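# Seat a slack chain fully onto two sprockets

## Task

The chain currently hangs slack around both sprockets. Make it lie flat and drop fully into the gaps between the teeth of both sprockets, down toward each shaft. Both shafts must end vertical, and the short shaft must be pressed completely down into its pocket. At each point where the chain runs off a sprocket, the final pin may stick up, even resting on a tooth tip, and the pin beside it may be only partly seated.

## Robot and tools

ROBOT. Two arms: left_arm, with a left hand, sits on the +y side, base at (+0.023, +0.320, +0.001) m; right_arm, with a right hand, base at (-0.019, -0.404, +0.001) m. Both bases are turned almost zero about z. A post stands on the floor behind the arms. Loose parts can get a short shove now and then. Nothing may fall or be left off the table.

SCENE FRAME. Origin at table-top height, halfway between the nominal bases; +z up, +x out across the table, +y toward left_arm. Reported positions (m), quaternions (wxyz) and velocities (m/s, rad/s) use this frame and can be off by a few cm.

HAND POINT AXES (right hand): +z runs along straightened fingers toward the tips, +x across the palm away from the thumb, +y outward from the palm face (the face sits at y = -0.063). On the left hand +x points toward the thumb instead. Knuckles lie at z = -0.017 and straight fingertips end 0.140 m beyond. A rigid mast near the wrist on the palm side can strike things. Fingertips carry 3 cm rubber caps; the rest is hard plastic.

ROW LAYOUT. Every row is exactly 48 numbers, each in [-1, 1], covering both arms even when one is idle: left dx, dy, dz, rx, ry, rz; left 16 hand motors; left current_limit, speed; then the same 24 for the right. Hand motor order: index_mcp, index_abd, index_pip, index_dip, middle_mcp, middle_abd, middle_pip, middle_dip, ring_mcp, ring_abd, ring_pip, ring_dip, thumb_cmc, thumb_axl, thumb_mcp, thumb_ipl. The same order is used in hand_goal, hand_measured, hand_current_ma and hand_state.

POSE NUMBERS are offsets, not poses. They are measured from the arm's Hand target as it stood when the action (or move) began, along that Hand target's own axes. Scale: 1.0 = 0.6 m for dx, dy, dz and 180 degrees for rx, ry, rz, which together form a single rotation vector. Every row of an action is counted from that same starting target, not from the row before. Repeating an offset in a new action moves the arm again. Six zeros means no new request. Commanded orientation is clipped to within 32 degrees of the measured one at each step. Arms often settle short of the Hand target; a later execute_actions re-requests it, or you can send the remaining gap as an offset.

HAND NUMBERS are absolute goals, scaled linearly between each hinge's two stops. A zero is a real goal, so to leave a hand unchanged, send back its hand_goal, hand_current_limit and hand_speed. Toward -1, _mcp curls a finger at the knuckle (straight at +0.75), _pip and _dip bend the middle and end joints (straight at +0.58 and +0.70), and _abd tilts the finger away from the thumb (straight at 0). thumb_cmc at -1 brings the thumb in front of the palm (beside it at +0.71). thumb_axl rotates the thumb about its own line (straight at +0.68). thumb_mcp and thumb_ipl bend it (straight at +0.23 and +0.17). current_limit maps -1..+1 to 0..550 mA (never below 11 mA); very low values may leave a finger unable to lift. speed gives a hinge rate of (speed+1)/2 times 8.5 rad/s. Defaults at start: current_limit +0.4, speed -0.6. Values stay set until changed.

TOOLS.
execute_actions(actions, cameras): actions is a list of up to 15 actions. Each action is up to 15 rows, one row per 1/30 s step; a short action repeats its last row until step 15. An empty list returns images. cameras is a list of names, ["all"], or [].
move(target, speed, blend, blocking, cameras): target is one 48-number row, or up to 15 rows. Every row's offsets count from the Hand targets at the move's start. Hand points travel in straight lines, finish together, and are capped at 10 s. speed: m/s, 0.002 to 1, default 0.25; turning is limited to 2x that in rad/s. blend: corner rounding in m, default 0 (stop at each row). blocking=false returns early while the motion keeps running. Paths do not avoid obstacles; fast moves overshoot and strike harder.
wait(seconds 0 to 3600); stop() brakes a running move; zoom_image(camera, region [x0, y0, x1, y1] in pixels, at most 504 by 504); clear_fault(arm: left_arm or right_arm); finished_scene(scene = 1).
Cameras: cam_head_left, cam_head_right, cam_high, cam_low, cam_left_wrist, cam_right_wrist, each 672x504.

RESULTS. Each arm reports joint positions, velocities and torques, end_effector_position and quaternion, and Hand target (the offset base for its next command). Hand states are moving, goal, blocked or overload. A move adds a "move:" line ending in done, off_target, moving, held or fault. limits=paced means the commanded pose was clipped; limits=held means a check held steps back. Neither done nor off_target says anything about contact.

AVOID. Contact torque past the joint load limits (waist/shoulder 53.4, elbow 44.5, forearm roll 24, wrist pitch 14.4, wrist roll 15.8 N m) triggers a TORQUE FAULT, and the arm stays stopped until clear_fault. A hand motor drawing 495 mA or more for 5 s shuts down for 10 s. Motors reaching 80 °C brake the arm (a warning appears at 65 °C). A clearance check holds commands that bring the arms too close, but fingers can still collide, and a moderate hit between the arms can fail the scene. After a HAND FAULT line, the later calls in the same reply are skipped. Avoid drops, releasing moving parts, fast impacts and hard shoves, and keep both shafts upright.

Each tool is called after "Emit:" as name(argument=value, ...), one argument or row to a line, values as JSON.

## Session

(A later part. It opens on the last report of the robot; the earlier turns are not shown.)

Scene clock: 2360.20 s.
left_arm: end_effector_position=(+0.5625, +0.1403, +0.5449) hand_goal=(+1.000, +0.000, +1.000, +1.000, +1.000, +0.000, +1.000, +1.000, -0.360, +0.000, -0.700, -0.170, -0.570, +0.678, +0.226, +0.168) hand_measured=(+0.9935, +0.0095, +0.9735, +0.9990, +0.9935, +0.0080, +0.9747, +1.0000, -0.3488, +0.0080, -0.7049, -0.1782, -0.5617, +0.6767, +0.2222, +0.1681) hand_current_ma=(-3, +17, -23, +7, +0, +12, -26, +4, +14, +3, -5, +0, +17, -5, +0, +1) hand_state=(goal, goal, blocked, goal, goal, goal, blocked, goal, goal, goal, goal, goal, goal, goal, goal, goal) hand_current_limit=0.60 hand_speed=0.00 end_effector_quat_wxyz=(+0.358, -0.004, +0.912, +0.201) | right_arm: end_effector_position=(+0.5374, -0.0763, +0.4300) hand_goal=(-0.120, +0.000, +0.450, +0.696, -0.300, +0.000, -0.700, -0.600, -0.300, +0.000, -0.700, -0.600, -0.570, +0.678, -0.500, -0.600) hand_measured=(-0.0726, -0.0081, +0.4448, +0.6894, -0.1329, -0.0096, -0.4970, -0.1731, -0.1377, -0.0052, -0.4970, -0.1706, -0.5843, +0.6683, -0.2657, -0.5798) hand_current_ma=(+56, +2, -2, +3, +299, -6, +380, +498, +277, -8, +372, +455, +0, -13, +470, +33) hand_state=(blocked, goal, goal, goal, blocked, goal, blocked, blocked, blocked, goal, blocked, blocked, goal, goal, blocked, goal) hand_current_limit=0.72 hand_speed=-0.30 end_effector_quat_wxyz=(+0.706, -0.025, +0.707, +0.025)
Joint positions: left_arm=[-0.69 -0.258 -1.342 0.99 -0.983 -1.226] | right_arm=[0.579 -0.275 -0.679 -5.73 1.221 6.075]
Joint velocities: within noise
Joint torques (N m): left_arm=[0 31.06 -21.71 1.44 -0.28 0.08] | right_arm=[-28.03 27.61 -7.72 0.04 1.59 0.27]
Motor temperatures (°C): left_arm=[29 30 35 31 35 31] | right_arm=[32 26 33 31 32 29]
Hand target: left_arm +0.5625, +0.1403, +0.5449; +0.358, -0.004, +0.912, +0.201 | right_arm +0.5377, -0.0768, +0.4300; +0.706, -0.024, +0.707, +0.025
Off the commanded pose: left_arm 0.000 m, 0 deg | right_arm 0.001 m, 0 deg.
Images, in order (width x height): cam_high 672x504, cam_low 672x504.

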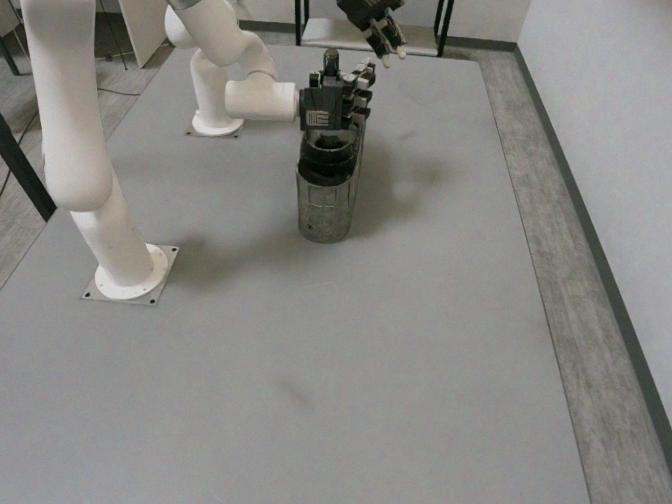

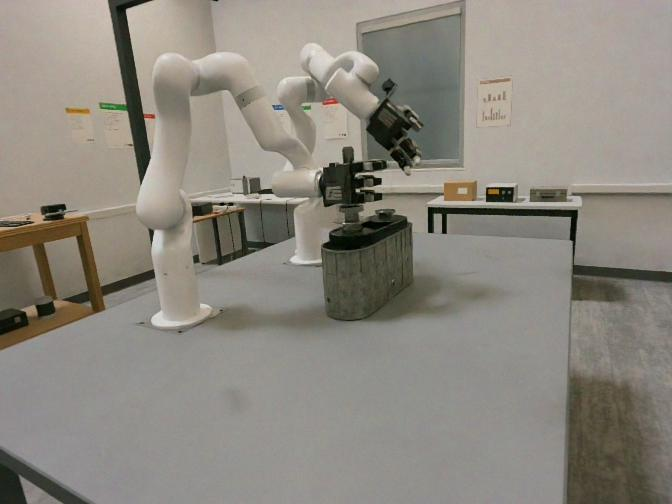

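Emit:
move(
  target=[0,0,0,0,0,0,1,0,1,1,1,0,1,1,-0.36,0,-0.70,-0.17,-0.57,0.678,0.226,0.168,0.6,0,0,0.0015,-0.0045,-0.0278,0,0,-0.12,0,0.45,0.696,-0.3,0,-0.7,-0.6,-0.3,0,-0.7,-0.6,-0.571,0.678,-0.5,-0.6,0.65,-0.3],
  speed=0.05,
  cameras=["cam_right_wrist","cam_left_wrist","cam_high","cam_head_left"],
)

Emit:
zoom_image(
  camera="cam_high",
  region=[295, 140, 365, 190],
)

Emit:
zoom_image(
  camera="cam_right_wrist",
  region=[150, 130, 500, 400],
)

Emit:
zoom_image(
  camera="cam_left_wrist",
  region=[110, 180, 310, 330],
)

Emit:
zoom_image(
  camera="cam_head_left",
  region=[215, 200, 395, 310],
)

Scene clock: 2371.20 s.
left_arm: end_effector_position=(+0.5625, +0.1403, +0.5449) hand_goal=(+1.000, +0.000, +1.000, +1.000, +1.000, +0.000, +1.000, +1.000, -0.360, +0.000, -0.700, -0.170, -0.570, +0.678, +0.226, +0.168) hand_measured=(+0.9947, +0.0095, +0.9735, +0.9990, +0.9935, +0.0080, +0.9735, +1.0000, -0.3500, +0.0080, -0.7036, -0.1770, -0.5617, +0.6777, +0.2212, +0.1681) hand_current_ma=(-4, +15, -26, +4, +0, +8, -31, +6, +14, +4, +0, +1, +14, -5, +1, +2) hand_state=(goal, goal, blocked, goal, goal, goal, blocked, goal, goal, goal, goal, goal, goal, goal, goal, goal) hand_current_limit=0.60 hand_speed=0.00 end_effector_quat_wxyz=(+0.358, -0.004, +0.912, +0.201) | right_arm: end_effector_position=(+0.5345, -0.0753, +0.4300) hand_goal=(-0.120, +0.000, +0.450, +0.696, -0.300, +0.000, -0.700, -0.600, -0.300, +0.000, -0.700, -0.600, -0.570, +0.678, -0.500, -0.600) hand_measured=(-0.1136, -0.0096, +0.4461, +0.6894, -0.1196, -0.0096, -0.4649, -0.1731, -0.1233, -0.0081, -0.4649, -0.1680, -0.5843, +0.6683, -0.1994, -0.5998) hand_current_ma=(+16, -8, -6, -2, +352, -14, +470, +450, +317, +6, +477, +441, -13, -1, +463, -2) hand_state=(goal, goal, goal, goal, blocked, goal, blocked, blocked, blocked, goal, blocked, blocked, goal, goal, blocked, goal) hand_current_limit=0.65 hand_speed=-0.30 end_effector_quat_wxyz=(+0.705, -0.056, +0.705, +0.056)
Joint positions: left_arm=[-0.69 -0.258 -1.342 0.99 -0.983 -1.226] | right_arm=[0.534 -0.267 -0.669 -5.87 1.199 6.126]
Joint torques (N m): left_arm=[0 31.06 -21.71 1.44 -0.28 0.08] | right_arm=[-43.63 27.29 -5.29 0.14 1.6 1.99]
Hand target: left_arm +0.5625, +0.1403, +0.5449; +0.358, -0.004, +0.912, +0.201 | right_arm +0.5350, -0.0761, +0.4300; +0.705, -0.055, +0.705, +0.055
Off the commanded pose: left_arm 0.000 m, 0 deg | right_arm 0.001 m, 0 deg.
move: done
Images, in order (width x height): cam_head_left 672x504, cam_high 672x504, cam_left_wrist 672x504, cam_right_wrist 672x504.

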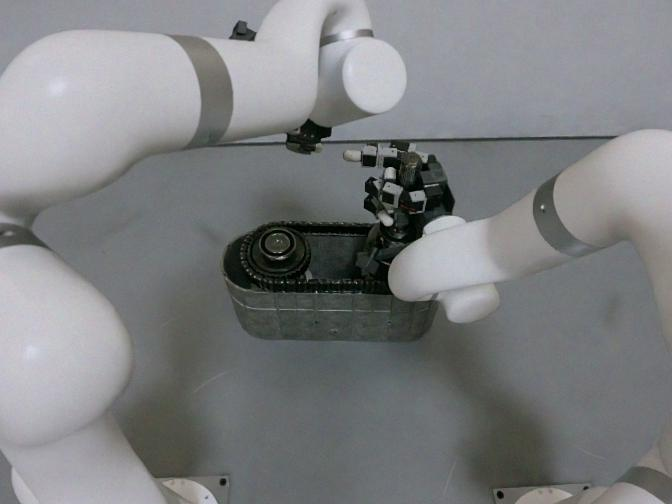

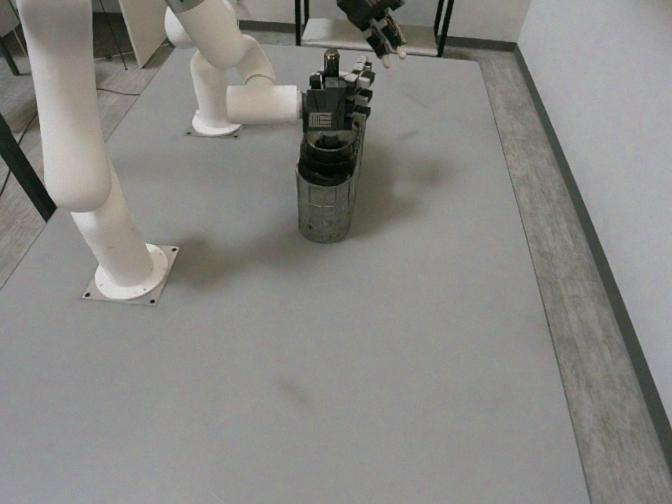

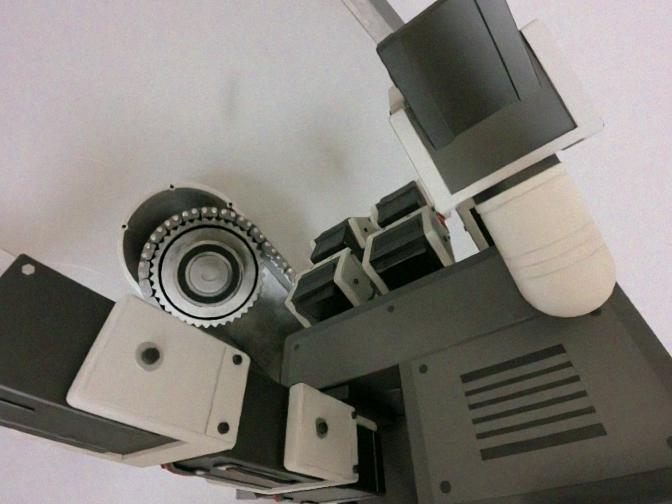

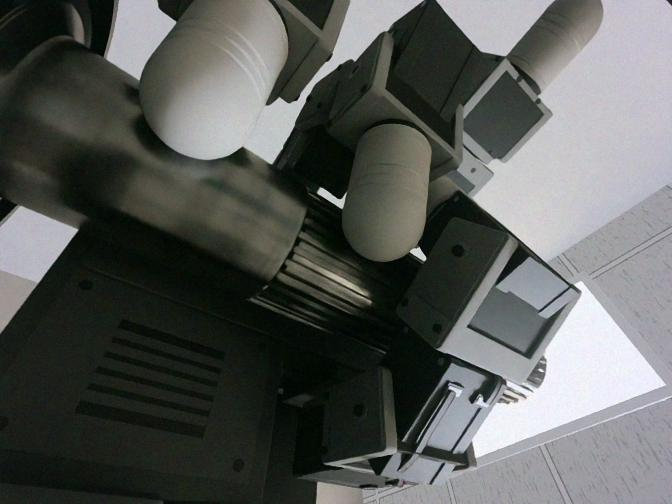

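Scaled by 7.200.

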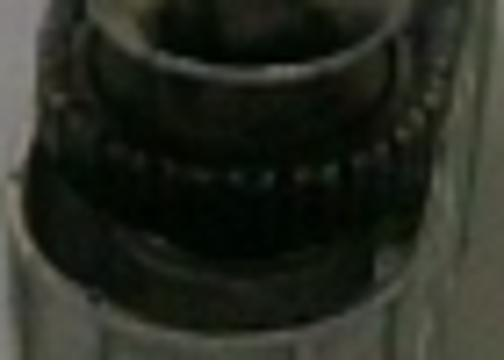

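Scaled by 1.440.

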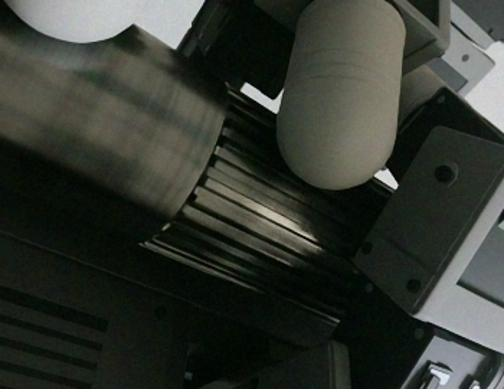

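Scaled by 2.520.

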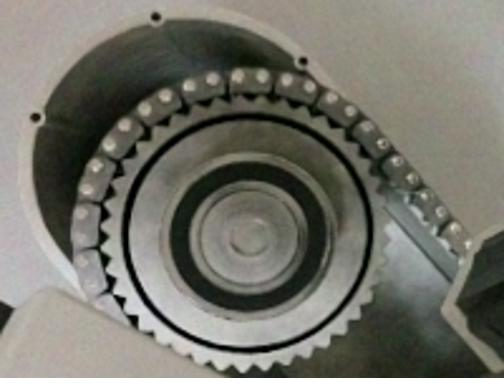

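Scaled by 2.800.

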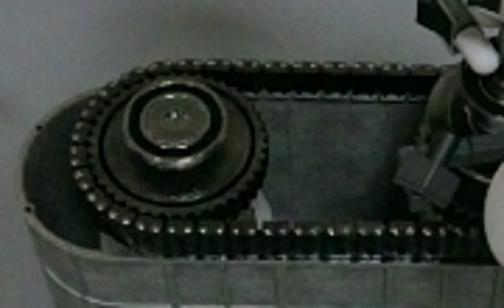

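Emit:
move(
  target=[
    [0,0,0,0,0,0,1,0,1,1,1,0,1,1,-0.36,0,-0.70,-0.17,-0.57,0.678,0.226,0.168,0.6,0,0,0,0,0,0,0,0.754,0,0.576,0.696,0.754,0,0.576,0.696,0.754,0,0.576,0.696,-0.571,0.678,0.226,0.168,0.4,0],
    [0,0,0,0,0,0,1,0,1,1,1,0,1,1,-0.36,0,-0.70,-0.17,-0.57,0.678,0.226,0.168,0.6,0,0,-0.15,0,0,0,0,0.754,0,0.576,0.696,0.754,0,0.576,0.696,0.754,0,0.576,0.696,-0.571,0.678,0.226,0.168,0.4,0],
  ],
  speed=0.1,
  cameras=["cam_high"],
)

Emit:
zoom_image(
  camera="cam_high",
  region=[280, 60, 380, 250],
)

Scene clock: 2453.73 s.
left_arm: end_effector_position=(+0.5625, +0.1403, +0.5449) hand_goal=(+1.000, +0.000, +1.000, +1.000, +1.000, +0.000, +1.000, +1.000, -0.360, +0.000, -0.700, -0.170, -0.570, +0.678, +0.226, +0.168) hand_measured=(+0.9935, +0.0095, +0.9735, +0.9990, +0.9935, +0.0080, +0.9747, +0.9990, -0.3488, +0.0080, -0.7049, -0.1770, -0.5617, +0.6767, +0.2222, +0.1672) hand_current_ma=(-5, +13, -19, +0, +3, +9, -29, +2, +11, +5, -1, -1, +14, +1, +0, +2) hand_state=(goal, goal, blocked, goal, goal, goal, blocked, goal, goal, goal, goal, goal, goal, goal, goal, goal) hand_current_limit=0.60 hand_speed=0.00 end_effector_quat_wxyz=(+0.358, -0.004, +0.912, +0.201) | right_arm: end_effector_position=(+0.5490, -0.1650, +0.4299) hand_goal=(+0.754, +0.000, +0.576, +0.696, +0.754, +0.000, +0.576, +0.696, +0.754, +0.000, +0.576, +0.696, -0.570, +0.678, +0.226, +0.168) hand_measured=(+0.7607, -0.0096, +0.5808, +0.6932, +0.7595, -0.0081, +0.5821, +0.7022, +0.7595, -0.0066, +0.5821, +0.6996, -0.5831, +0.6725, +0.2302, +0.1710) hand_current_ma=(+4, -7, -15, +6, -16, -7, +5, +4, -4, -1, +7, +9, -22, -7, -1, +7) hand_state=(goal, goal, goal, goal, goal, goal, goal, goal, goal, goal, goal, goal, goal, goal, goal, goal) hand_current_limit=0.40 hand_speed=0.00 end_effector_quat_wxyz=(+0.705, -0.055, +0.705, +0.055)
Joint positions: left_arm=[-0.69 -0.258 -1.342 0.99 -0.983 -1.226] | right_arm=[0.313 -0.216 -0.603 -6.106 1.189 6.217]
Joint torques (N m): left_arm=[0 31.06 -21.71 1.44 -0.28 0.08] | right_arm=[0 25.24 -17.56 0.23 1.71 1.66]
Hand target: left_arm +0.5625, +0.1403, +0.5449; +0.358, -0.004, +0.912, +0.201 | right_arm +0.5490, -0.1650, +0.4299; +0.705, -0.055, +0.705, +0.055
Off the commanded pose: left_arm 0.000 m, 0 deg | right_arm 0.000 m, 0 deg.
move: done

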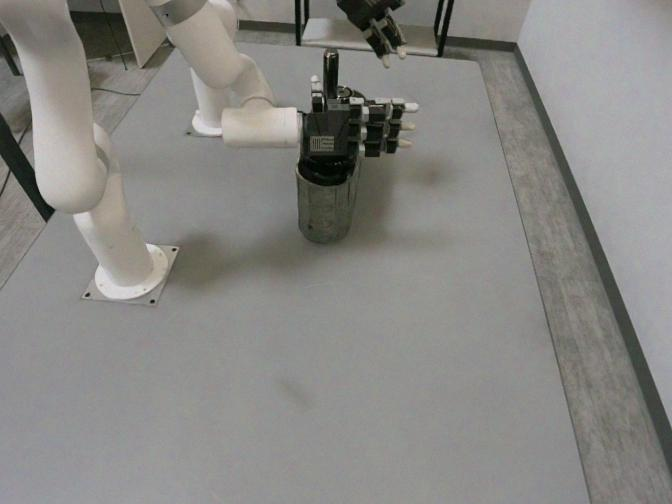

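Scaled by 2.653.

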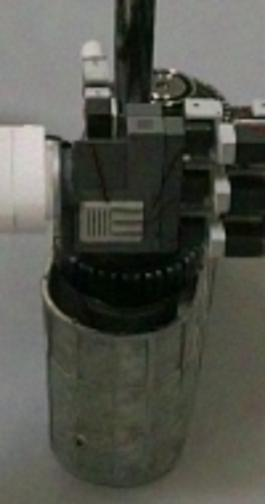

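Emit:
move(
  target=[
    [0.0435,0.2395,0.2008,-0.031,0.2846,-0.3673,1,0,1,1,1,0,1,1,-0.36,0,-0.70,-0.17,-0.57,0.678,0.226,0.168,0.6,0,0,0,0,0,0,0,0.754,0,0.576,0.696,0.754,0,0.576,0.696,0.754,0,0.576,0.696,-0.571,0.678,0.226,0.168,0.4,0],
    [0.28,0.1148,0.2834,-0.031,0.2846,-0.3673,1,0,1,1,1,0,1,1,-0.36,0,-0.70,-0.17,-0.57,0.678,0.226,0.168,0.6,0,0,0,0,0,0,0,0.754,0,0.576,0.696,0.754,0,0.576,0.696,0.754,0,0.576,0.696,-0.571,0.678,0.226,0.168,0.4,0],
  ],
  speed=[0.2,0.12],
  cameras=["cam_left_wrist","cam_head_left"],
)

Scene clock: 2517.03 s.
left_arm: end_effector_position=(+0.5378, +0.2893, +0.3473) hand_goal=(+1.000, +0.000, +1.000, +1.000, +1.000, +0.000, +1.000, +1.000, -0.360, +0.000, -0.700, -0.170, -0.570, +0.678, +0.226, +0.168) hand_measured=(+0.9935, +0.0080, +0.9735, +0.9990, +0.9935, +0.0080, +0.9735, +1.0000, -0.3488, +0.0080, -0.6959, -0.1770, -0.5667, +0.6777, +0.2222, +0.1672) hand_current_ma=(-1, +12, -18, +5, +1, +14, -32, +10, +8, +3, +3, +0, +9, -7, +0, +5) hand_state=(goal, goal, blocked, goal, goal, goal, blocked, goal, goal, goal, goal, goal, goal, goal, goal, goal) hand_current_limit=0.60 hand_speed=0.00 end_effector_quat_wxyz=(+0.000, -0.581, +0.814, +0.000) | right_arm: end_effector_position=(+0.5490, -0.1650, +0.4299) hand_goal=(+0.754, +0.000, +0.576, +0.696, +0.754, +0.000, +0.576, +0.696, +0.754, +0.000, +0.576, +0.696, -0.570, +0.678, +0.226, +0.168) hand_measured=(+0.7607, -0.0096, +0.5821, +0.6932, +0.7595, -0.0081, +0.5808, +0.7022, +0.7595, -0.0066, +0.5808, +0.6996, -0.5843, +0.6725, +0.2311, +0.1719) hand_current_ma=(+17, +12, -2, +7, +11, -6, +14, +5, -13, +4, +11, -15, -12, -9, +13, +21) hand_state=(goal, goal, goal, goal, goal, goal, goal, goal, goal, goal, goal, goal, goal, goal, goal, goal) hand_current_limit=0.40 hand_speed=0.00 end_effector_quat_wxyz=(+0.705, -0.055, +0.705, +0.055)
Joint positions: left_arm=[-0.073 -0.468 -1.373 -0.001 -0.905 -1.301] | right_arm=[0.313 -0.216 -0.603 -6.106 1.189 6.217]
Joint torques (N m): left_arm=[0 36.88 -13.96 0.64 4.86 0] | right_arm=[0 25.24 -17.56 0.23 1.71 0.11]
Hand target: left_arm +0.5378, +0.2893, +0.3472; +0.000, -0.581, +0.814, +0.000 | right_arm +0.5490, -0.1650, +0.4299; +0.705, -0.055, +0.705, +0.055
Off the commanded pose: left_arm 0.000 m, 0 deg | right_arm 0.000 m, 0 deg.
move: done
Images, in order (width x height): cam_head_left 672x504, cam_left_wrist 672x504.

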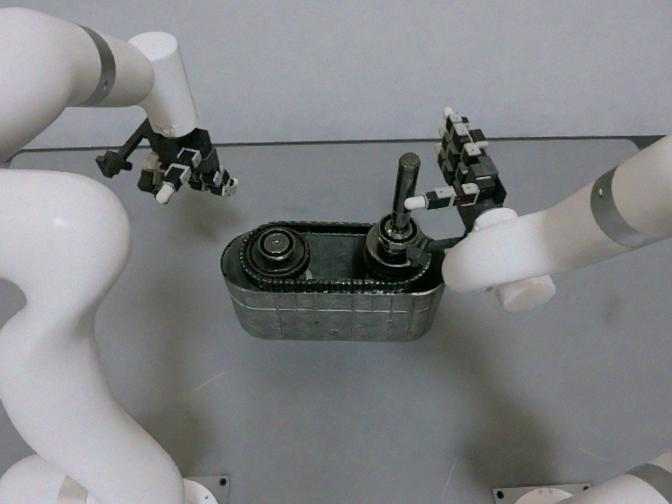

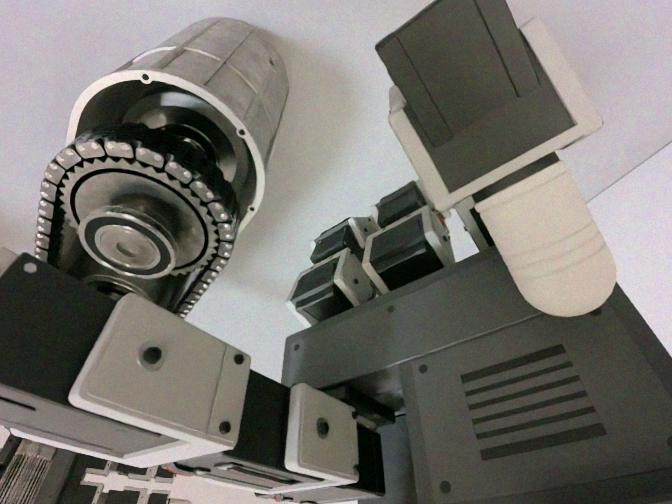

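Excellent view.

Emit:
zoom_image(
  camera="cam_left_wrist",
  region=[30, 10, 290, 320],
)

Emit:
zoom_image(
  camera="cam_left_wrist",
  region=[120, 80, 250, 200],
)

Emit:
zoom_image(
  camera="cam_left_wrist",
  region=[30, 120, 150, 280],
)

Emit:
zoom_image(
  camera="cam_left_wrist",
  region=[130, 120, 250, 320],
)

Scaled by 1.626.

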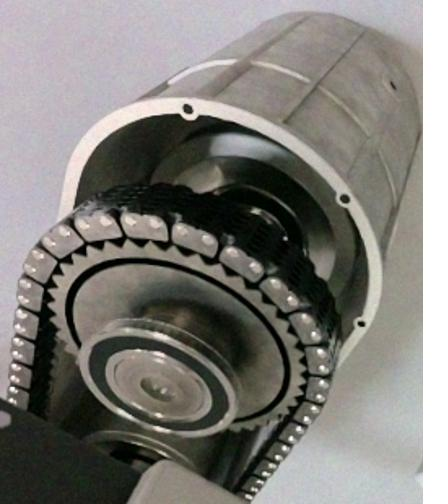

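Scaled by 3.877.

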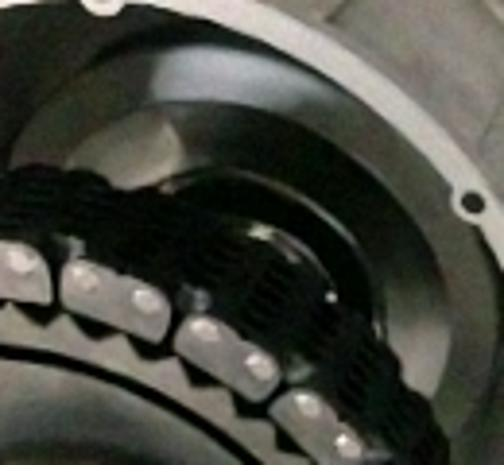

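Scaled by 3.150.

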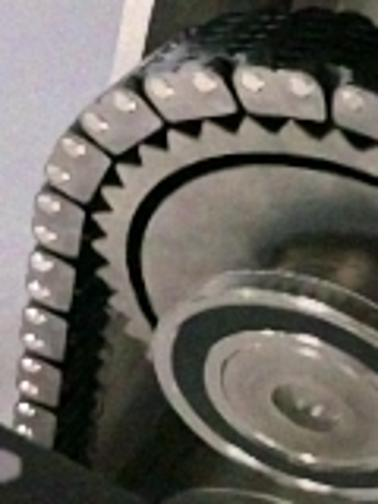

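Scaled by 2.520.

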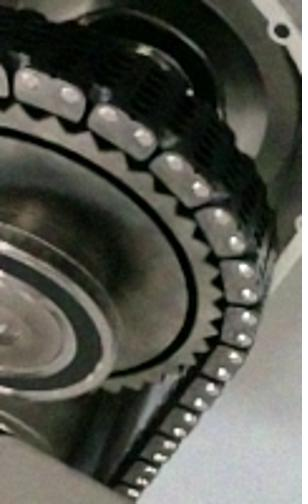

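Emit:
move(
  target=[
    [0,0,0,0,0,0,1,0,1,1,1,0,1,1,-0.36,0,-0.70,-0.17,-0.57,0.678,0.226,0.168,0.6,0,-0.0333,-0.2097,-0.1156,0,0,0,0.754,0,0.576,0.696,0.754,0,0.576,0.696,0.754,0,0.576,0.696,-0.571,0.678,0.226,0.168,0.4,0],
    [0,0,0,0,0,0,1,0,1,1,1,0,1,1,-0.36,0,-0.70,-0.17,-0.57,0.678,0.226,0.168,0.6,0,-0.0333,-0.2097,-0.1156,0.0389,0.4989,0.0389,0.754,0,0.576,0.696,0.754,0,0.576,0.696,0.754,0,0.576,0.696,-0.571,0.678,0.226,0.168,0.4,0],
  ],
  speed=[0.2,0.25],
)

Scene clock: 2568.87 s.
left_arm: end_effector_position=(+0.5378, +0.2893, +0.3472) hand_goal=(+1.000, +0.000, +1.000, +1.000, +1.000, +0.000, +1.000, +1.000, -0.360, +0.000, -0.700, -0.170, -0.570, +0.678, +0.226, +0.168) hand_measured=(+0.9935, +0.0095, +0.9735, +0.9990, +0.9935, +0.0080, +0.9735, +0.9990, -0.3500, +0.0080, -0.6972, -0.1770, -0.5667, +0.6767, +0.2212, +0.1672) hand_current_ma=(-2, +12, -22, +5, +2, +11, -25, +3, +9, +0, -1, +0, +10, -8, -1, +0) hand_state=(goal, goal, blocked, goal, goal, goal, blocked, goal, goal, goal, goal, goal, goal, goal, goal, goal) hand_current_limit=0.60 hand_speed=0.00 end_effector_quat_wxyz=(+0.000, -0.581, +0.814, +0.000) | right_arm: end_effector_position=(+0.5001, -0.3005, +0.4499) hand_goal=(+0.754, +0.000, +0.576, +0.696, +0.754, +0.000, +0.576, +0.696, +0.754, +0.000, +0.576, +0.696, -0.570, +0.678, +0.226, +0.168) hand_measured=(+0.7535, -0.0096, +0.5795, +0.6932, +0.7498, -0.0081, +0.5757, +0.7022, +0.7511, -0.0052, +0.5782, +0.7022, -0.5743, +0.6735, +0.2232, +0.1672) hand_current_ma=(+12, -1, +0, -7, +3, -14, +8, +11, -8, -6, +8, +11, +3, -2, +9, +9) hand_state=(goal, goal, goal, goal, goal, goal, goal, goal, goal, goal, goal, goal, goal, goal, goal, goal) hand_current_limit=0.40 hand_speed=0.00 end_effector_quat_wxyz=(+0.000, -0.010, +1.000, +0.010)
Joint positions: left_arm=[-0.073 -0.468 -1.373 -0.001 -0.905 -1.301] | right_arm=[0.021 -0.14 -1.188 -6.261 -1.049 6.28]
Joint torques (N m): left_arm=[0 36.88 -20.45 0.64 -0.12 0] | right_arm=[0 25.91 -20.96 0.81 0.01 0]
Hand target: left_arm +0.5378, +0.2893, +0.3472; +0.000, -0.581, +0.814, +0.000 | right_arm +0.5001, -0.3001, +0.4499; +0.000, +0.000, +1.000, +0.000
Off the commanded pose: left_arm 0.000 m, 0 deg | right_arm 0.000 m, 2 deg.
joint sent to its limit (right arm) — joint 6 (wrist roll), upper limit. The joint targets still meet the commanded pose.
move: done

Emit:
move(
  target=[0,0,0,0,0,0,1,0,1,1,1,0,1,1,-0.36,0,-0.70,-0.17,-0.57,0.678,0.226,0.168,0.6,0,0,0,0,0,0,-0.15,1,0,1,1,1,0,1,1,0.754,0,0.576,0.696,-0.571,0.678,0.226,0.168,0.4,0],
  speed=0.25,
)

Scene clock: 2575.10 s.
left_arm: end_effector_position=(+0.5378, +0.2893, +0.3472) hand_goal=(+1.000, +0.000, +1.000, +1.000, +1.000, +0.000, +1.000, +1.000, -0.360, +0.000, -0.700, -0.170, -0.570, +0.678, +0.226, +0.168) hand_measured=(+0.9935, +0.0080, +0.9735, +0.9990, +0.9935, +0.0080, +0.9735, +1.0000, -0.3500, +0.0095, -0.6959, -0.1770, -0.5667, +0.6767, +0.2212, +0.1672) hand_current_ma=(-3, +10, -22, +5, +0, +12, -31, +9, +14, +3, +4, +0, +12, -1, -2, +0) hand_state=(goal, goal, blocked, goal, goal, goal, blocked, goal, goal, goal, goal, goal, goal, goal, goal, goal) hand_current_limit=0.60 hand_speed=0.00 end_effector_quat_wxyz=(+0.000, -0.581, +0.814, +0.000) | right_arm: end_effector_position=(+0.5001, -0.3001, +0.4499) hand_goal=(+1.000, +0.000, +1.000, +1.000, +1.000, +0.000, +1.000, +1.000, +0.754, +0.000, +0.576, +0.696, -0.570, +0.678, +0.226, +0.168) hand_measured=(+0.9947, -0.0081, +0.9747, +0.9990, +0.9947, -0.0096, +0.9735, +0.9990, +0.7511, -0.0066, +0.5770, +0.7022, -0.5743, +0.6735, +0.2222, +0.1662) hand_current_ma=(+22, -9, +1, +7, +8, -17, -17, -4, -9, +5, +7, -1, -6, +3, +0, -2) hand_state=(goal, goal, blocked, goal, goal, goal, blocked, goal, goal, goal, goal, goal, goal, goal, goal, goal) hand_current_limit=0.40 hand_speed=0.00 end_effector_quat_wxyz=(+0.000, -0.234, +0.972, +0.000)
Joint positions: left_arm=[-0.073 -0.468 -1.373 -0.001 -0.905 -1.301] | right_arm=[0.026 -0.239 -1.307 -6.283 -1.069 5.844]
Joint torques (N m): left_arm=[0 36.88 -20.45 0.64 -0.12 0] | right_arm=[0 18.93 -20.94 0.75 -0.02 0]
Hand target: left_arm +0.5378, +0.2893, +0.3472; +0.000, -0.581, +0.814, +0.000 | right_arm +0.5001, -0.3001, +0.4499; +0.000, -0.234, +0.972, +0.000
Off the commanded pose: left_arm 0.000 m, 0 deg | right_arm 0.000 m, 0 deg.
joint at its limit (right arm) — joint 4 (forearm roll), lower limit.
move: done

Emit:
move(
  target=[
    [0,0,0,0,0,0,1,0,1,1,1,0,1,1,-0.36,0,-0.70,-0.17,-0.57,0.678,0.226,0.168,0.6,0,-0.0783,-0.0118,0,0,0,-0.4555,1,0,1,1,1,0,1,1,0.754,0,0.576,0.696,-0.571,0.678,0.226,0.168,0.4,0],
    [0,0,0,0,0,0,1,0,1,1,1,0,1,1,-0.36,0,-0.70,-0.17,-0.57,0.678,0.226,0.168,0.6,0,-0.0783,-0.0118,0.15,0,0,-0.4555,1,0,1,1,1,0,1,1,-0.36,0,-0.7,-0.17,-0.571,0.678,0.226,0.168,0.4,0],
  ],
  speed=[0.25,0.12],
  cameras=["cam_right_wrist"],
)

Emit:
zoom_image(
  camera="cam_right_wrist",
  region=[380, 10, 640, 320],
)

Scene clock: 2590.13 s.
left_arm: end_effector_position=(+0.5378, +0.2893, +0.3472) hand_goal=(+1.000, +0.000, +1.000, +1.000, +1.000, +0.000, +1.000, +1.000, -0.360, +0.000, -0.700, -0.170, -0.570, +0.678, +0.226, +0.168) hand_measured=(+0.9922, +0.0080, +0.9735, +0.9990, +0.9935, +0.0080, +0.9735, +1.0000, -0.3488, +0.0080, -0.6959, -0.1782, -0.5667, +0.6777, +0.2222, +0.1672) hand_current_ma=(-2, +16, -20, +6, +7, +12, -25, +6, +18, +0, +4, +0, +8, -4, -3, +4) hand_state=(goal, goal, blocked, goal, goal, goal, blocked, goal, goal, goal, goal, goal, goal, goal, goal, goal) hand_current_limit=0.60 hand_speed=0.00 end_effector_quat_wxyz=(+0.000, -0.581, +0.814, +0.000) | right_arm: end_effector_position=(+0.5451, -0.2850, +0.3599) hand_goal=(+1.000, +0.000, +1.000, +1.000, +1.000, +0.000, +1.000, +1.000, -0.360, +0.000, -0.700, -0.170, -0.570, +0.678, +0.226, +0.168) hand_measured=(+0.9935, -0.0096, +0.9735, +0.9990, +0.9947, -0.0081, +0.9747, +0.9990, -0.3512, -0.0052, -0.7049, -0.1770, -0.5755, +0.6735, +0.2222, +0.1672) hand_current_ma=(+10, -2, -9, -15, -8, +5, -12, -7, -21, +11, -5, -18, +2, -7, -1, +2) hand_state=(goal, goal, blocked, goal, goal, goal, blocked, goal, goal, goal, goal, goal, goal, goal, goal, goal) hand_current_limit=0.40 hand_speed=0.00 end_effector_quat_wxyz=(+0.000, +0.814, -0.580, +0.000)
Joint positions: left_arm=[-0.073 -0.468 -1.373 -0.001 -0.905 -1.301] | right_arm=[0.182 -0.612 -1.613 -6.283 -1.001 4.57]
Joint torques (N m): left_arm=[0 36.88 -20.45 0.64 -0.12 0] | right_arm=[0 41.39 -20.73 0.66 -0.12 0]
Hand target: left_arm +0.5378, +0.2893, +0.3472; +0.000, -0.581, +0.814, +0.000 | right_arm +0.5451, -0.2850, +0.3599; +0.000, +0.814, -0.580, +0.000
Off the commanded pose: left_arm 0.000 m, 0 deg | right_arm 0.000 m, 0 deg.
move: done

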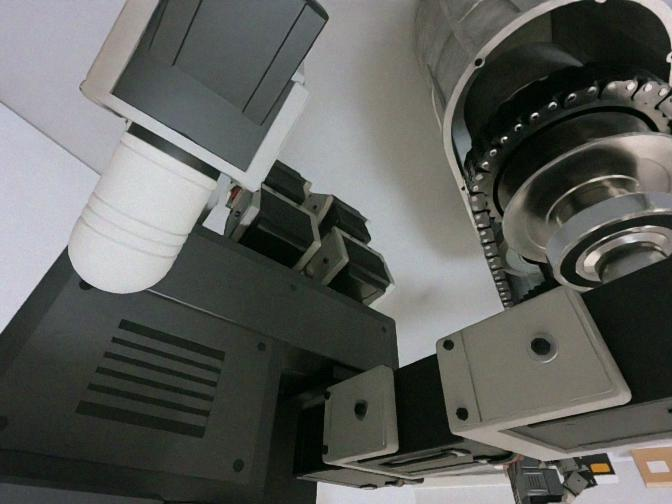

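Scaled by 1.626.

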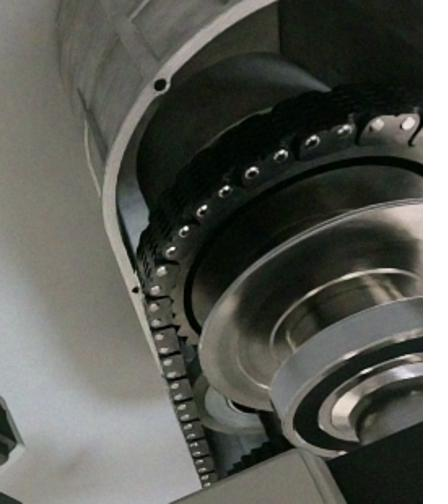

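Emit:
move(
  target=[0,0,0,0,0,0,1,0,1,1,1,0,1,1,-0.36,0,-0.70,-0.17,-0.57,0.678,0.226,0.168,0.6,0,0.0798,-0.0782,0,0,0,0,1,0,1,1,1,0,1,1,-0.36,0,-0.7,-0.17,-0.571,0.678,0.226,0.168,0.4,0],
  speed=0.15,
  cameras=["cam_right_wrist"],
)

Emit:
zoom_image(
  camera="cam_right_wrist",
  region=[350, 10, 640, 320],
)

Emit:
zoom_image(
  camera="cam_right_wrist",
  region=[400, 20, 560, 150],
)

Scene clock: 2599.80 s.
left_arm: end_effector_position=(+0.5378, +0.2893, +0.3472) hand_goal=(+1.000, +0.000, +1.000, +1.000, +1.000, +0.000, +1.000, +1.000, -0.360, +0.000, -0.700, -0.170, -0.570, +0.678, +0.226, +0.168) hand_measured=(+0.9935, +0.0080, +0.9735, +0.9990, +0.9910, +0.0080, +0.9735, +1.0000, -0.3488, +0.0080, -0.6959, -0.1782, -0.5667, +0.6767, +0.2222, +0.1672) hand_current_ma=(-6, +8, -23, +6, -1, +9, -30, +5, +11, +3, +6, +0, +11, -7, +0, -3) hand_state=(goal, goal, blocked, goal, goal, goal, blocked, goal, goal, goal, goal, goal, goal, goal, goal, goal) hand_current_limit=0.60 hand_speed=0.00 end_effector_quat_wxyz=(+0.000, -0.581, +0.814, +0.000) | right_arm: end_effector_position=(+0.6051, -0.3150, +0.3598) hand_goal=(+1.000, +0.000, +1.000, +1.000, +1.000, +0.000, +1.000, +1.000, -0.360, +0.000, -0.700, -0.170, -0.570, +0.678, +0.226, +0.168) hand_measured=(+0.9922, -0.0081, +0.9747, +1.0000, +0.9935, -0.0081, +0.9747, +0.9990, -0.3524, -0.0066, -0.7049, -0.1770, -0.5743, +0.6735, +0.2222, +0.1672) hand_current_ma=(-12, +3, -18, -3, +2, -5, -15, +1, -12, -2, +4, -7, -6, +3, +14, +2) hand_state=(goal, goal, blocked, goal, goal, goal, blocked, goal, goal, goal, goal, goal, goal, goal, goal, goal) hand_current_limit=0.40 hand_speed=0.00 end_effector_quat_wxyz=(+0.000, +0.814, -0.580, +0.000)
Joint positions: left_arm=[-0.073 -0.468 -1.373 -0.001 -0.905 -1.301] | right_arm=[0.126 -0.769 -1.856 -6.283 -1.088 4.513]
Joint torques (N m): left_arm=[0 36.88 -20.45 0.64 -0.12 0] | right_arm=[0 35.56 -20.85 0.69 -0.12 -1.55]
Hand target: left_arm +0.5378, +0.2893, +0.3472; +0.000, -0.581, +0.814, +0.000 | right_arm +0.6051, -0.3150, +0.3598; +0.000, +0.814, -0.580, +0.000
Off the commanded pose: left_arm 0.000 m, 0 deg | right_arm 0.000 m, 0 deg.
move: done

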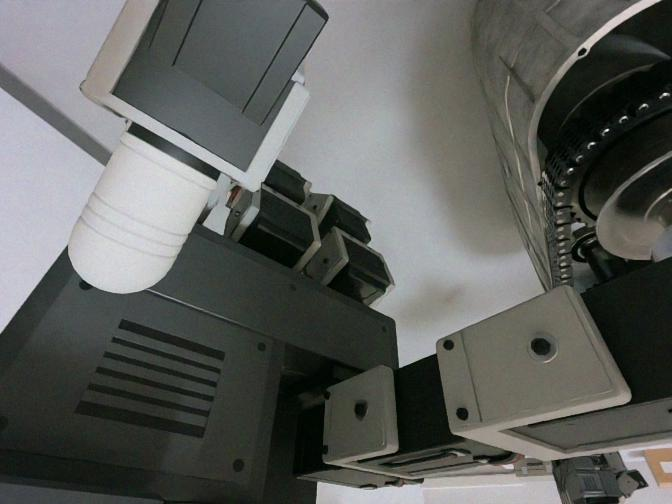

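Scaled by 1.626.

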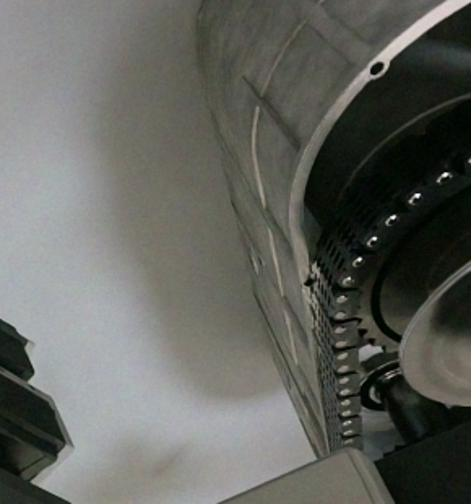

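Scaled by 3.150.

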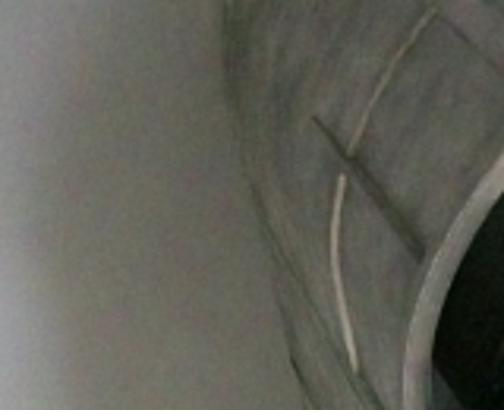

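Emit:
move(
  target=[0,0,0,0,0,0,1,0,1,1,1,0,1,1,-0.36,0,-0.70,-0.17,-0.57,0.678,0.226,0.168,0.6,0,-0.0886,0.1809,0,0,0,0,1,0,1,1,1,0,1,1,-0.36,0,-0.7,-0.17,-0.571,0.678,0.226,0.168,0.4,0],
  speed=0.15,
  cameras=["cam_right_wrist"],
)

Emit:
zoom_image(
  camera="cam_right_wrist",
  region=[350, 10, 640, 320],
)

Emit:
zoom_image(
  camera="cam_right_wrist",
  region=[400, 20, 560, 150],
)

Scene clock: 2610.97 s.
left_arm: end_effector_position=(+0.5378, +0.2893, +0.3472) hand_goal=(+1.000, +0.000, +1.000, +1.000, +1.000, +0.000, +1.000, +1.000, -0.360, +0.000, -0.700, -0.170, -0.570, +0.678, +0.226, +0.168) hand_measured=(+0.9935, +0.0080, +0.9735, +0.9977, +0.9922, +0.0080, +0.9747, +0.9990, -0.3488, +0.0065, -0.6972, -0.1782, -0.5667, +0.6777, +0.2212, +0.1681) hand_current_ma=(-6, +13, -20, +6, +6, +9, -28, +4, +10, -1, +3, -1, +15, -4, -5, +3) hand_state=(goal, goal, blocked, goal, goal, goal, blocked, goal, goal, goal, goal, goal, goal, goal, goal, goal) hand_current_limit=0.60 hand_speed=0.00 end_effector_quat_wxyz=(+0.000, -0.581, +0.814, +0.000) | right_arm: end_effector_position=(+0.4852, -0.3001, +0.3599) hand_goal=(+1.000, +0.000, +1.000, +1.000, +1.000, +0.000, +1.000, +1.000, -0.360, +0.000, -0.700, -0.170, -0.570, +0.678, +0.226, +0.168) hand_measured=(+0.9935, -0.0081, +0.9747, +0.9990, +0.9935, -0.0081, +0.9747, +0.9990, -0.3524, -0.0066, -0.7049, -0.1757, -0.5693, +0.6725, +0.2222, +0.1672) hand_current_ma=(+13, +0, -15, +1, -3, +0, -7, +12, -1, +16, -2, -11, +5, -6, -5, +17) hand_state=(goal, goal, blocked, goal, goal, goal, blocked, goal, goal, goal, goal, goal, goal, goal, goal, goal) hand_current_limit=0.40 hand_speed=0.00 end_effector_quat_wxyz=(+0.000, +0.814, -0.580, +0.000)
Joint positions: left_arm=[-0.073 -0.468 -1.373 -0.001 -0.905 -1.301] | right_arm=[0.177 -0.454 -1.382 -6.283 -0.929 4.564]
Joint torques (N m): left_arm=[0 36.88 -20.45 0.64 -0.12 0] | right_arm=[0 36.26 -20.51 0.63 -0.12 1.6]
Hand target: left_arm +0.5378, +0.2893, +0.3472; +0.000, -0.581, +0.814, +0.000 | right_arm +0.4851, -0.3001, +0.3599; +0.000, +0.814, -0.580, +0.000
Off the commanded pose: left_arm 0.000 m, 0 deg | right_arm 0.000 m, 0 deg.
move: done

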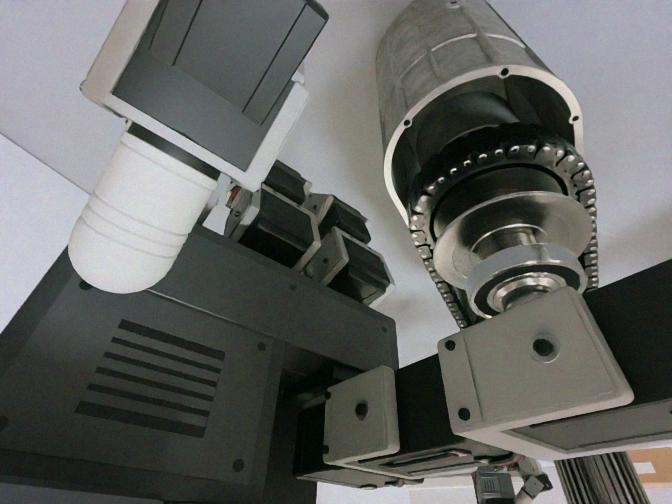

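Scaled by 1.626.

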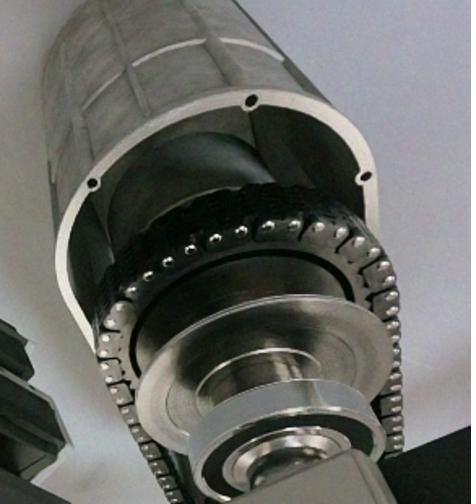

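Scaled by 3.150.

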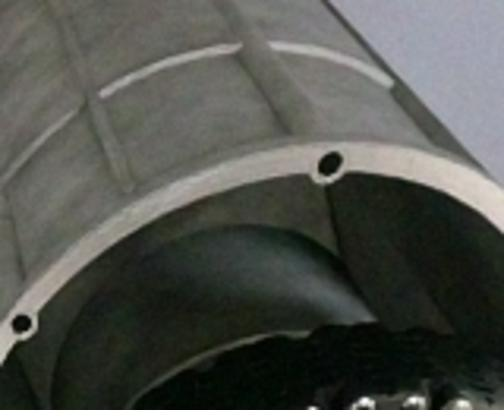

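Emit:
move(
  target=[
    [0.082,0.0387,-0.4217,0,0,0,1,0,1,1,1,0,1,1,-0.36,0,-0.70,-0.17,-0.57,0.678,0.226,0.168,0.6,0,0,0,0,0,0,0,1,0,1,1,1,0,1,1,-0.36,0,-0.7,-0.17,-0.571,0.678,0.226,0.168,0.4,0],
    [0.3073,-0.074,-0.555,0.031,-0.2846,0.3673,1,0,1,1,1,0,1,1,-0.36,0,-0.70,-0.17,-0.57,0.678,0.226,0.168,0.6,0,0,0,0,0,0,0,1,0,1,1,1,0,1,1,-0.36,0,-0.7,-0.17,-0.571,0.678,0.226,0.168,0.4,0],
    [0.61,-0.1623,-0.58,0.031,-0.2846,0.3673,1,0,1,1,1,0,1,1,-0.36,0,-0.70,-0.17,-0.57,0.678,0.226,0.168,0.6,0,0,0,0,0,0,0,1,0,1,1,1,0,1,1,-0.36,0,-0.7,-0.17,-0.571,0.678,0.226,0.168,0.4,0],
  ],
  speed=0.25,
  cameras=["cam_left_wrist"],
)

Scene clock: 2654.33 s.
left_arm: end_effector_position=(+0.5127, -0.0159, +0.6883) hand_goal=(+1.000, +0.000, +1.000, +1.000, +1.000, +0.000, +1.000, +1.000, -0.360, +0.000, -0.700, -0.170, -0.570, +0.678, +0.226, +0.168) hand_measured=(+0.9935, +0.0095, +0.9722, +0.9990, +0.9935, +0.0065, +0.9735, +0.9990, -0.3488, +0.0065, -0.7049, -0.1782, -0.5630, +0.6777, +0.2222, +0.1681) hand_current_ma=(-3, +11, -21, +7, +7, +11, -28, +6, +16, +7, -1, +2, +13, -2, -1, -2) hand_state=(goal, goal, blocked, goal, goal, goal, blocked, goal, goal, goal, goal, goal, goal, goal, goal, goal) hand_current_limit=0.60 hand_speed=0.00 end_effector_quat_wxyz=(+0.361, -0.002, +0.911, +0.199) | right_arm: end_effector_position=(+0.4851, -0.3001, +0.3599) hand_goal=(+1.000, +0.000, +1.000, +1.000, +1.000, +0.000, +1.000, +1.000, -0.360, +0.000, -0.700, -0.170, -0.570, +0.678, +0.226, +0.168) hand_measured=(+0.9935, -0.0081, +0.9735, +0.9990, +0.9935, -0.0081, +0.9747, +0.9990, -0.3524, -0.0066, -0.7049, -0.1770, -0.5693, +0.6735, +0.2222, +0.1662) hand_current_ma=(+2, -16, -24, -9, -8, -15, -9, +12, -15, +0, -5, -18, -7, -1, -2, +2) hand_state=(goal, goal, blocked, goal, goal, goal, blocked, goal, goal, goal, goal, goal, goal, goal, goal, goal) hand_current_limit=0.40 hand_speed=0.00 end_effector_quat_wxyz=(+0.000, +0.814, -0.580, +0.000)
Joint positions: left_arm=[-0.938 -0.492 -1.969 0.854 -1.404 -1.048] | right_arm=[0.177 -0.454 -1.382 -6.283 -0.929 4.564]
Joint torques (N m): left_arm=[0 37 -19.81 1.77 -0.05 0.08] | right_arm=[0 36.26 -20.51 0.63 -0.12 0]
Hand target: left_arm +0.5127, -0.0159, +0.6883; +0.361, -0.002, +0.911, +0.199 (not the last commanded pose) | right_arm +0.4851, -0.3001, +0.3599; +0.000, +0.814, -0.580, +0.000
Off the commanded pose: left_arm 0.073 m, 1 deg | right_arm 0.000 m, 0 deg.
move: held (left_arm; a check stopped the path); path passed 2 of 3 targets; limits=held
pose unreachable (left arm): on one or more control steps of this call, first in action 0 (counted from 0), this arm could not follow its commanded pose, so it was not sent that pose on those steps. It may still have moved: this result reports where it is.
cause: moving toward the commanded pose would bring a part of the arm too close to another arm (a part of this arm just beyond joint 6 (wrist roll) and a part of the right arm just beyond its joint 4 (forearm roll), 42 mm apart when this arm was first held).

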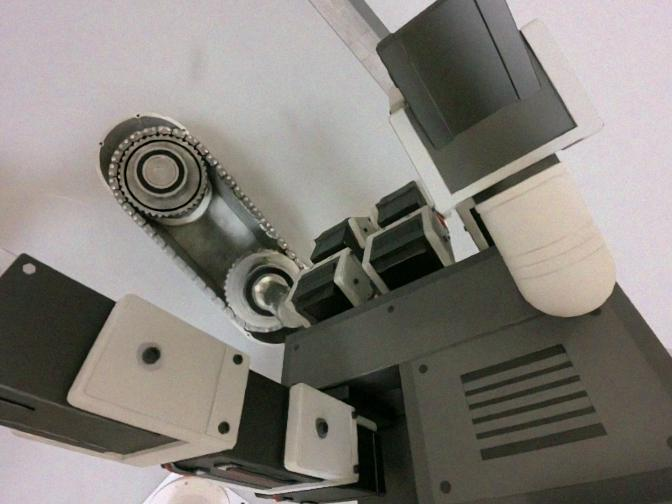

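Emit:
zoom_image(
  camera="cam_left_wrist",
  region=[80, 90, 330, 350],
)

Emit:
zoom_image(
  camera="cam_left_wrist",
  region=[90, 105, 230, 240],
)

Emit:
zoom_image(
  camera="cam_left_wrist",
  region=[200, 210, 320, 350],
)

Scaled by 1.938.

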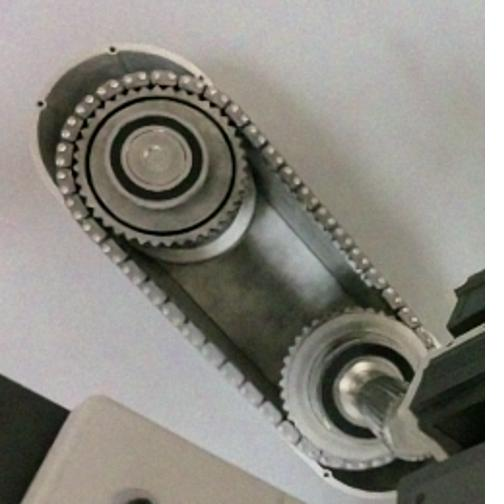

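Scaled by 3.600.

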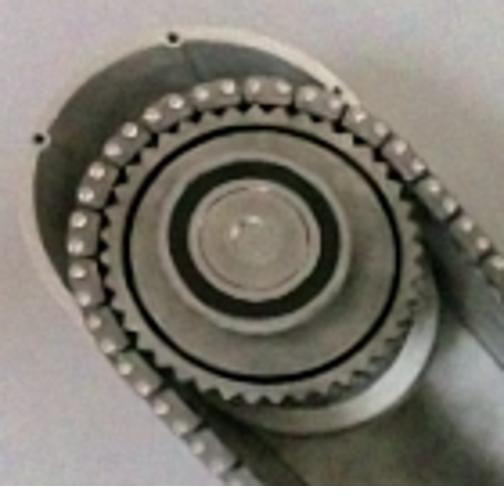

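Scaled by 3.600.

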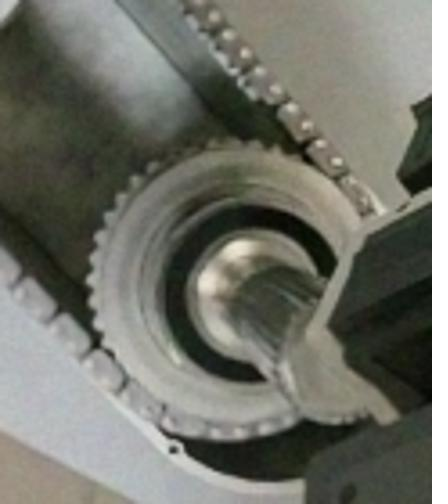

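Emit:
move(
  target=[0,0,0,0,0,0,1,0,1,1,1,0,1,1,-0.36,0,-0.70,-0.17,-0.57,0.678,0.226,0.168,0.6,0,0.1631,0.2939,0,0,0,0,1,0,1,1,1,0,1,1,-0.36,0,-0.7,-0.17,-0.571,0.678,0.226,0.168,0.4,0],
  speed=0.3,
)

Emit:
move(
  target=[0.0421,-0.2369,0.1522,0,0,0,1,0,1,1,1,0,1,1,-0.36,0,-0.70,-0.17,-0.57,0.678,0.226,0.168,0.6,0,0,0,0,0,0,0,1,0,1,1,1,0,1,1,-0.36,0,-0.7,-0.17,-0.571,0.678,0.226,0.168,0.4,0],
  speed=0.2,
  cameras=["cam_left_wrist"],
)

Scene clock: 2719.67 s.
left_arm: end_effector_position=(+0.5127, -0.0159, +0.6883) hand_goal=(+1.000, +0.000, +1.000, +1.000, +1.000, +0.000, +1.000, +1.000, -0.360, +0.000, -0.700, -0.170, -0.570, +0.678, +0.226, +0.168) hand_measured=(+0.9947, +0.0080, +0.9735, +0.9990, +0.9935, +0.0080, +0.9735, +0.9990, -0.3476, +0.0065, -0.7049, -0.1782, -0.5630, +0.6777, +0.2212, +0.1681) hand_current_ma=(-2, +15, -20, +6, +2, +12, -25, +2, +11, +6, -2, +1, +15, -8, +0, +3) hand_state=(goal, goal, blocked, goal, goal, goal, blocked, goal, goal, goal, goal, goal, goal, goal, goal, goal) hand_current_limit=0.60 hand_speed=0.00 end_effector_quat_wxyz=(+0.361, -0.002, +0.911, +0.199) | right_arm: end_effector_position=(+0.3504, -0.4501, +0.3600) hand_goal=(+1.000, +0.000, +1.000, +1.000, +1.000, +0.000, +1.000, +1.000, -0.360, +0.000, -0.700, -0.170, -0.570, +0.678, +0.226, +0.168) hand_measured=(+0.9922, -0.0081, +0.9747, +0.9990, +0.9935, -0.0081, +0.9735, +1.0000, -0.3512, -0.0052, -0.7049, -0.1770, -0.5743, +0.6725, +0.2222, +0.1672) hand_current_ma=(+5, +5, -15, -3, -4, -14, -2, +4, +2, -1, +1, -8, -13, +8, +12, +15) hand_state=(goal, goal, blocked, goal, goal, goal, blocked, goal, goal, goal, goal, goal, goal, goal, goal, goal) hand_current_limit=0.40 hand_speed=0.00 end_effector_quat_wxyz=(+0.000, +0.814, -0.580, +0.000)
Joint positions: left_arm=[-0.938 -0.492 -1.969 0.854 -1.404 -1.048] | right_arm=[-0.094 -0.106 -0.947 -6.283 -0.841 4.293]
Joint torques (N m): left_arm=[0 37 -19.81 1.77 -0.05 0.08] | right_arm=[0 23.87 -20.1 0.56 -0.12 -1.68]
Hand target: left_arm +0.5127, -0.0159, +0.6883; +0.361, -0.002, +0.911, +0.199 | right_arm +0.3504, -0.4502, +0.3600; +0.000, +0.814, -0.580, +0.000
Off the commanded pose: left_arm 0.000 m, 0 deg | right_arm 0.000 m, 0 deg.
joint at its limit (right arm) — joint 4 (forearm roll), lower limit.
move: done

Scene clock: 2721.07 s.
left_arm: end_effector_position=(+0.5748, -0.1101, +0.5601) hand_goal=(+1.000, +0.000, +1.000, +1.000, +1.000, +0.000, +1.000, +1.000, -0.360, +0.000, -0.700, -0.170, -0.570, +0.678, +0.226, +0.168) hand_measured=(+0.9947, +0.0080, +0.9722, +0.9990, +0.9935, +0.0080, +0.9747, +0.9990, -0.3488, +0.0080, -0.7049, -0.1782, -0.5630, +0.6767, +0.2222, +0.1681) hand_current_ma=(-4, +12, -20, +5, +4, +11, -26, +6, +14, +2, -3, +3, +14, -5, -2, +3) hand_state=(goal, goal, blocked, goal, goal, goal, blocked, goal, goal, goal, goal, goal, goal, goal, goal, goal) hand_current_limit=0.60 hand_speed=0.00 end_effector_quat_wxyz=(+0.361, -0.002, +0.911, +0.199) | right_arm: end_effector_position=(+0.3504, -0.4502, +0.3600) hand_goal=(+1.000, +0.000, +1.000, +1.000, +1.000, +0.000, +1.000, +1.000, -0.360, +0.000, -0.700, -0.170, -0.570, +0.678, +0.226, +0.168) hand_measured=(+0.9922, -0.0081, +0.9747, +0.9990, +0.9935, -0.0081, +0.9735, +0.9990, -0.3512, -0.0066, -0.7036, -0.1770, -0.5743, +0.6725, +0.2212, +0.1672) hand_current_ma=(+6, +0, -9, +11, -12, -2, -8, -7, -15, +7, +10, -4, +3, -1, -10, -3) hand_state=(goal, goal, blocked, goal, goal, goal, blocked, goal, goal, goal, goal, goal, goal, goal, goal, goal) hand_current_limit=0.40 hand_speed=0.00 end_effector_quat_wxyz=(+0.000, +0.814, -0.580, +0.000)
Joint positions: left_arm=[-0.948 -0.829 -2.198 0.87 -1.341 -1.137] | right_arm=[-0.094 -0.106 -0.947 -6.283 -0.841 4.293]
Joint torques (N m): left_arm=[0 47.3 -20.56 1.73 -0.17 0.08] | right_arm=[0 23.87 -20.1 0.56 -0.12 0]
Hand target: left_arm +0.5748, -0.1101, +0.5601; +0.361, -0.002, +0.911, +0.199 | right_arm +0.3504, -0.4502, +0.3600; +0.000, +0.814, -0.580, +0.000
Off the commanded pose: left_arm 0.000 m, 0 deg | right_arm 0.000 m, 0 deg.
joint at its limit (right arm) — joint 4 (forearm roll), lower limit.
move: done

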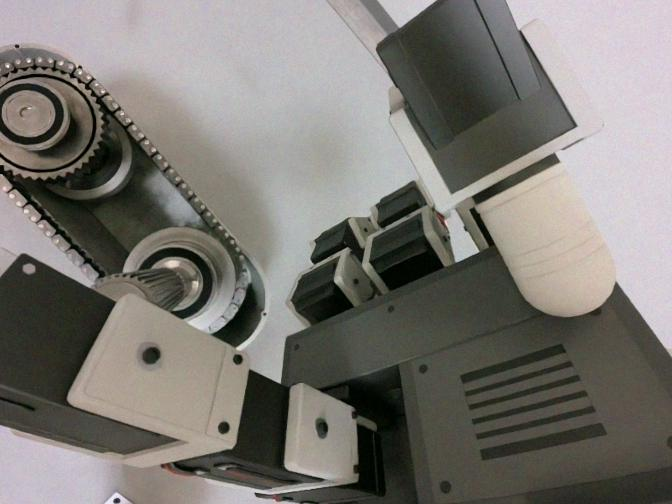

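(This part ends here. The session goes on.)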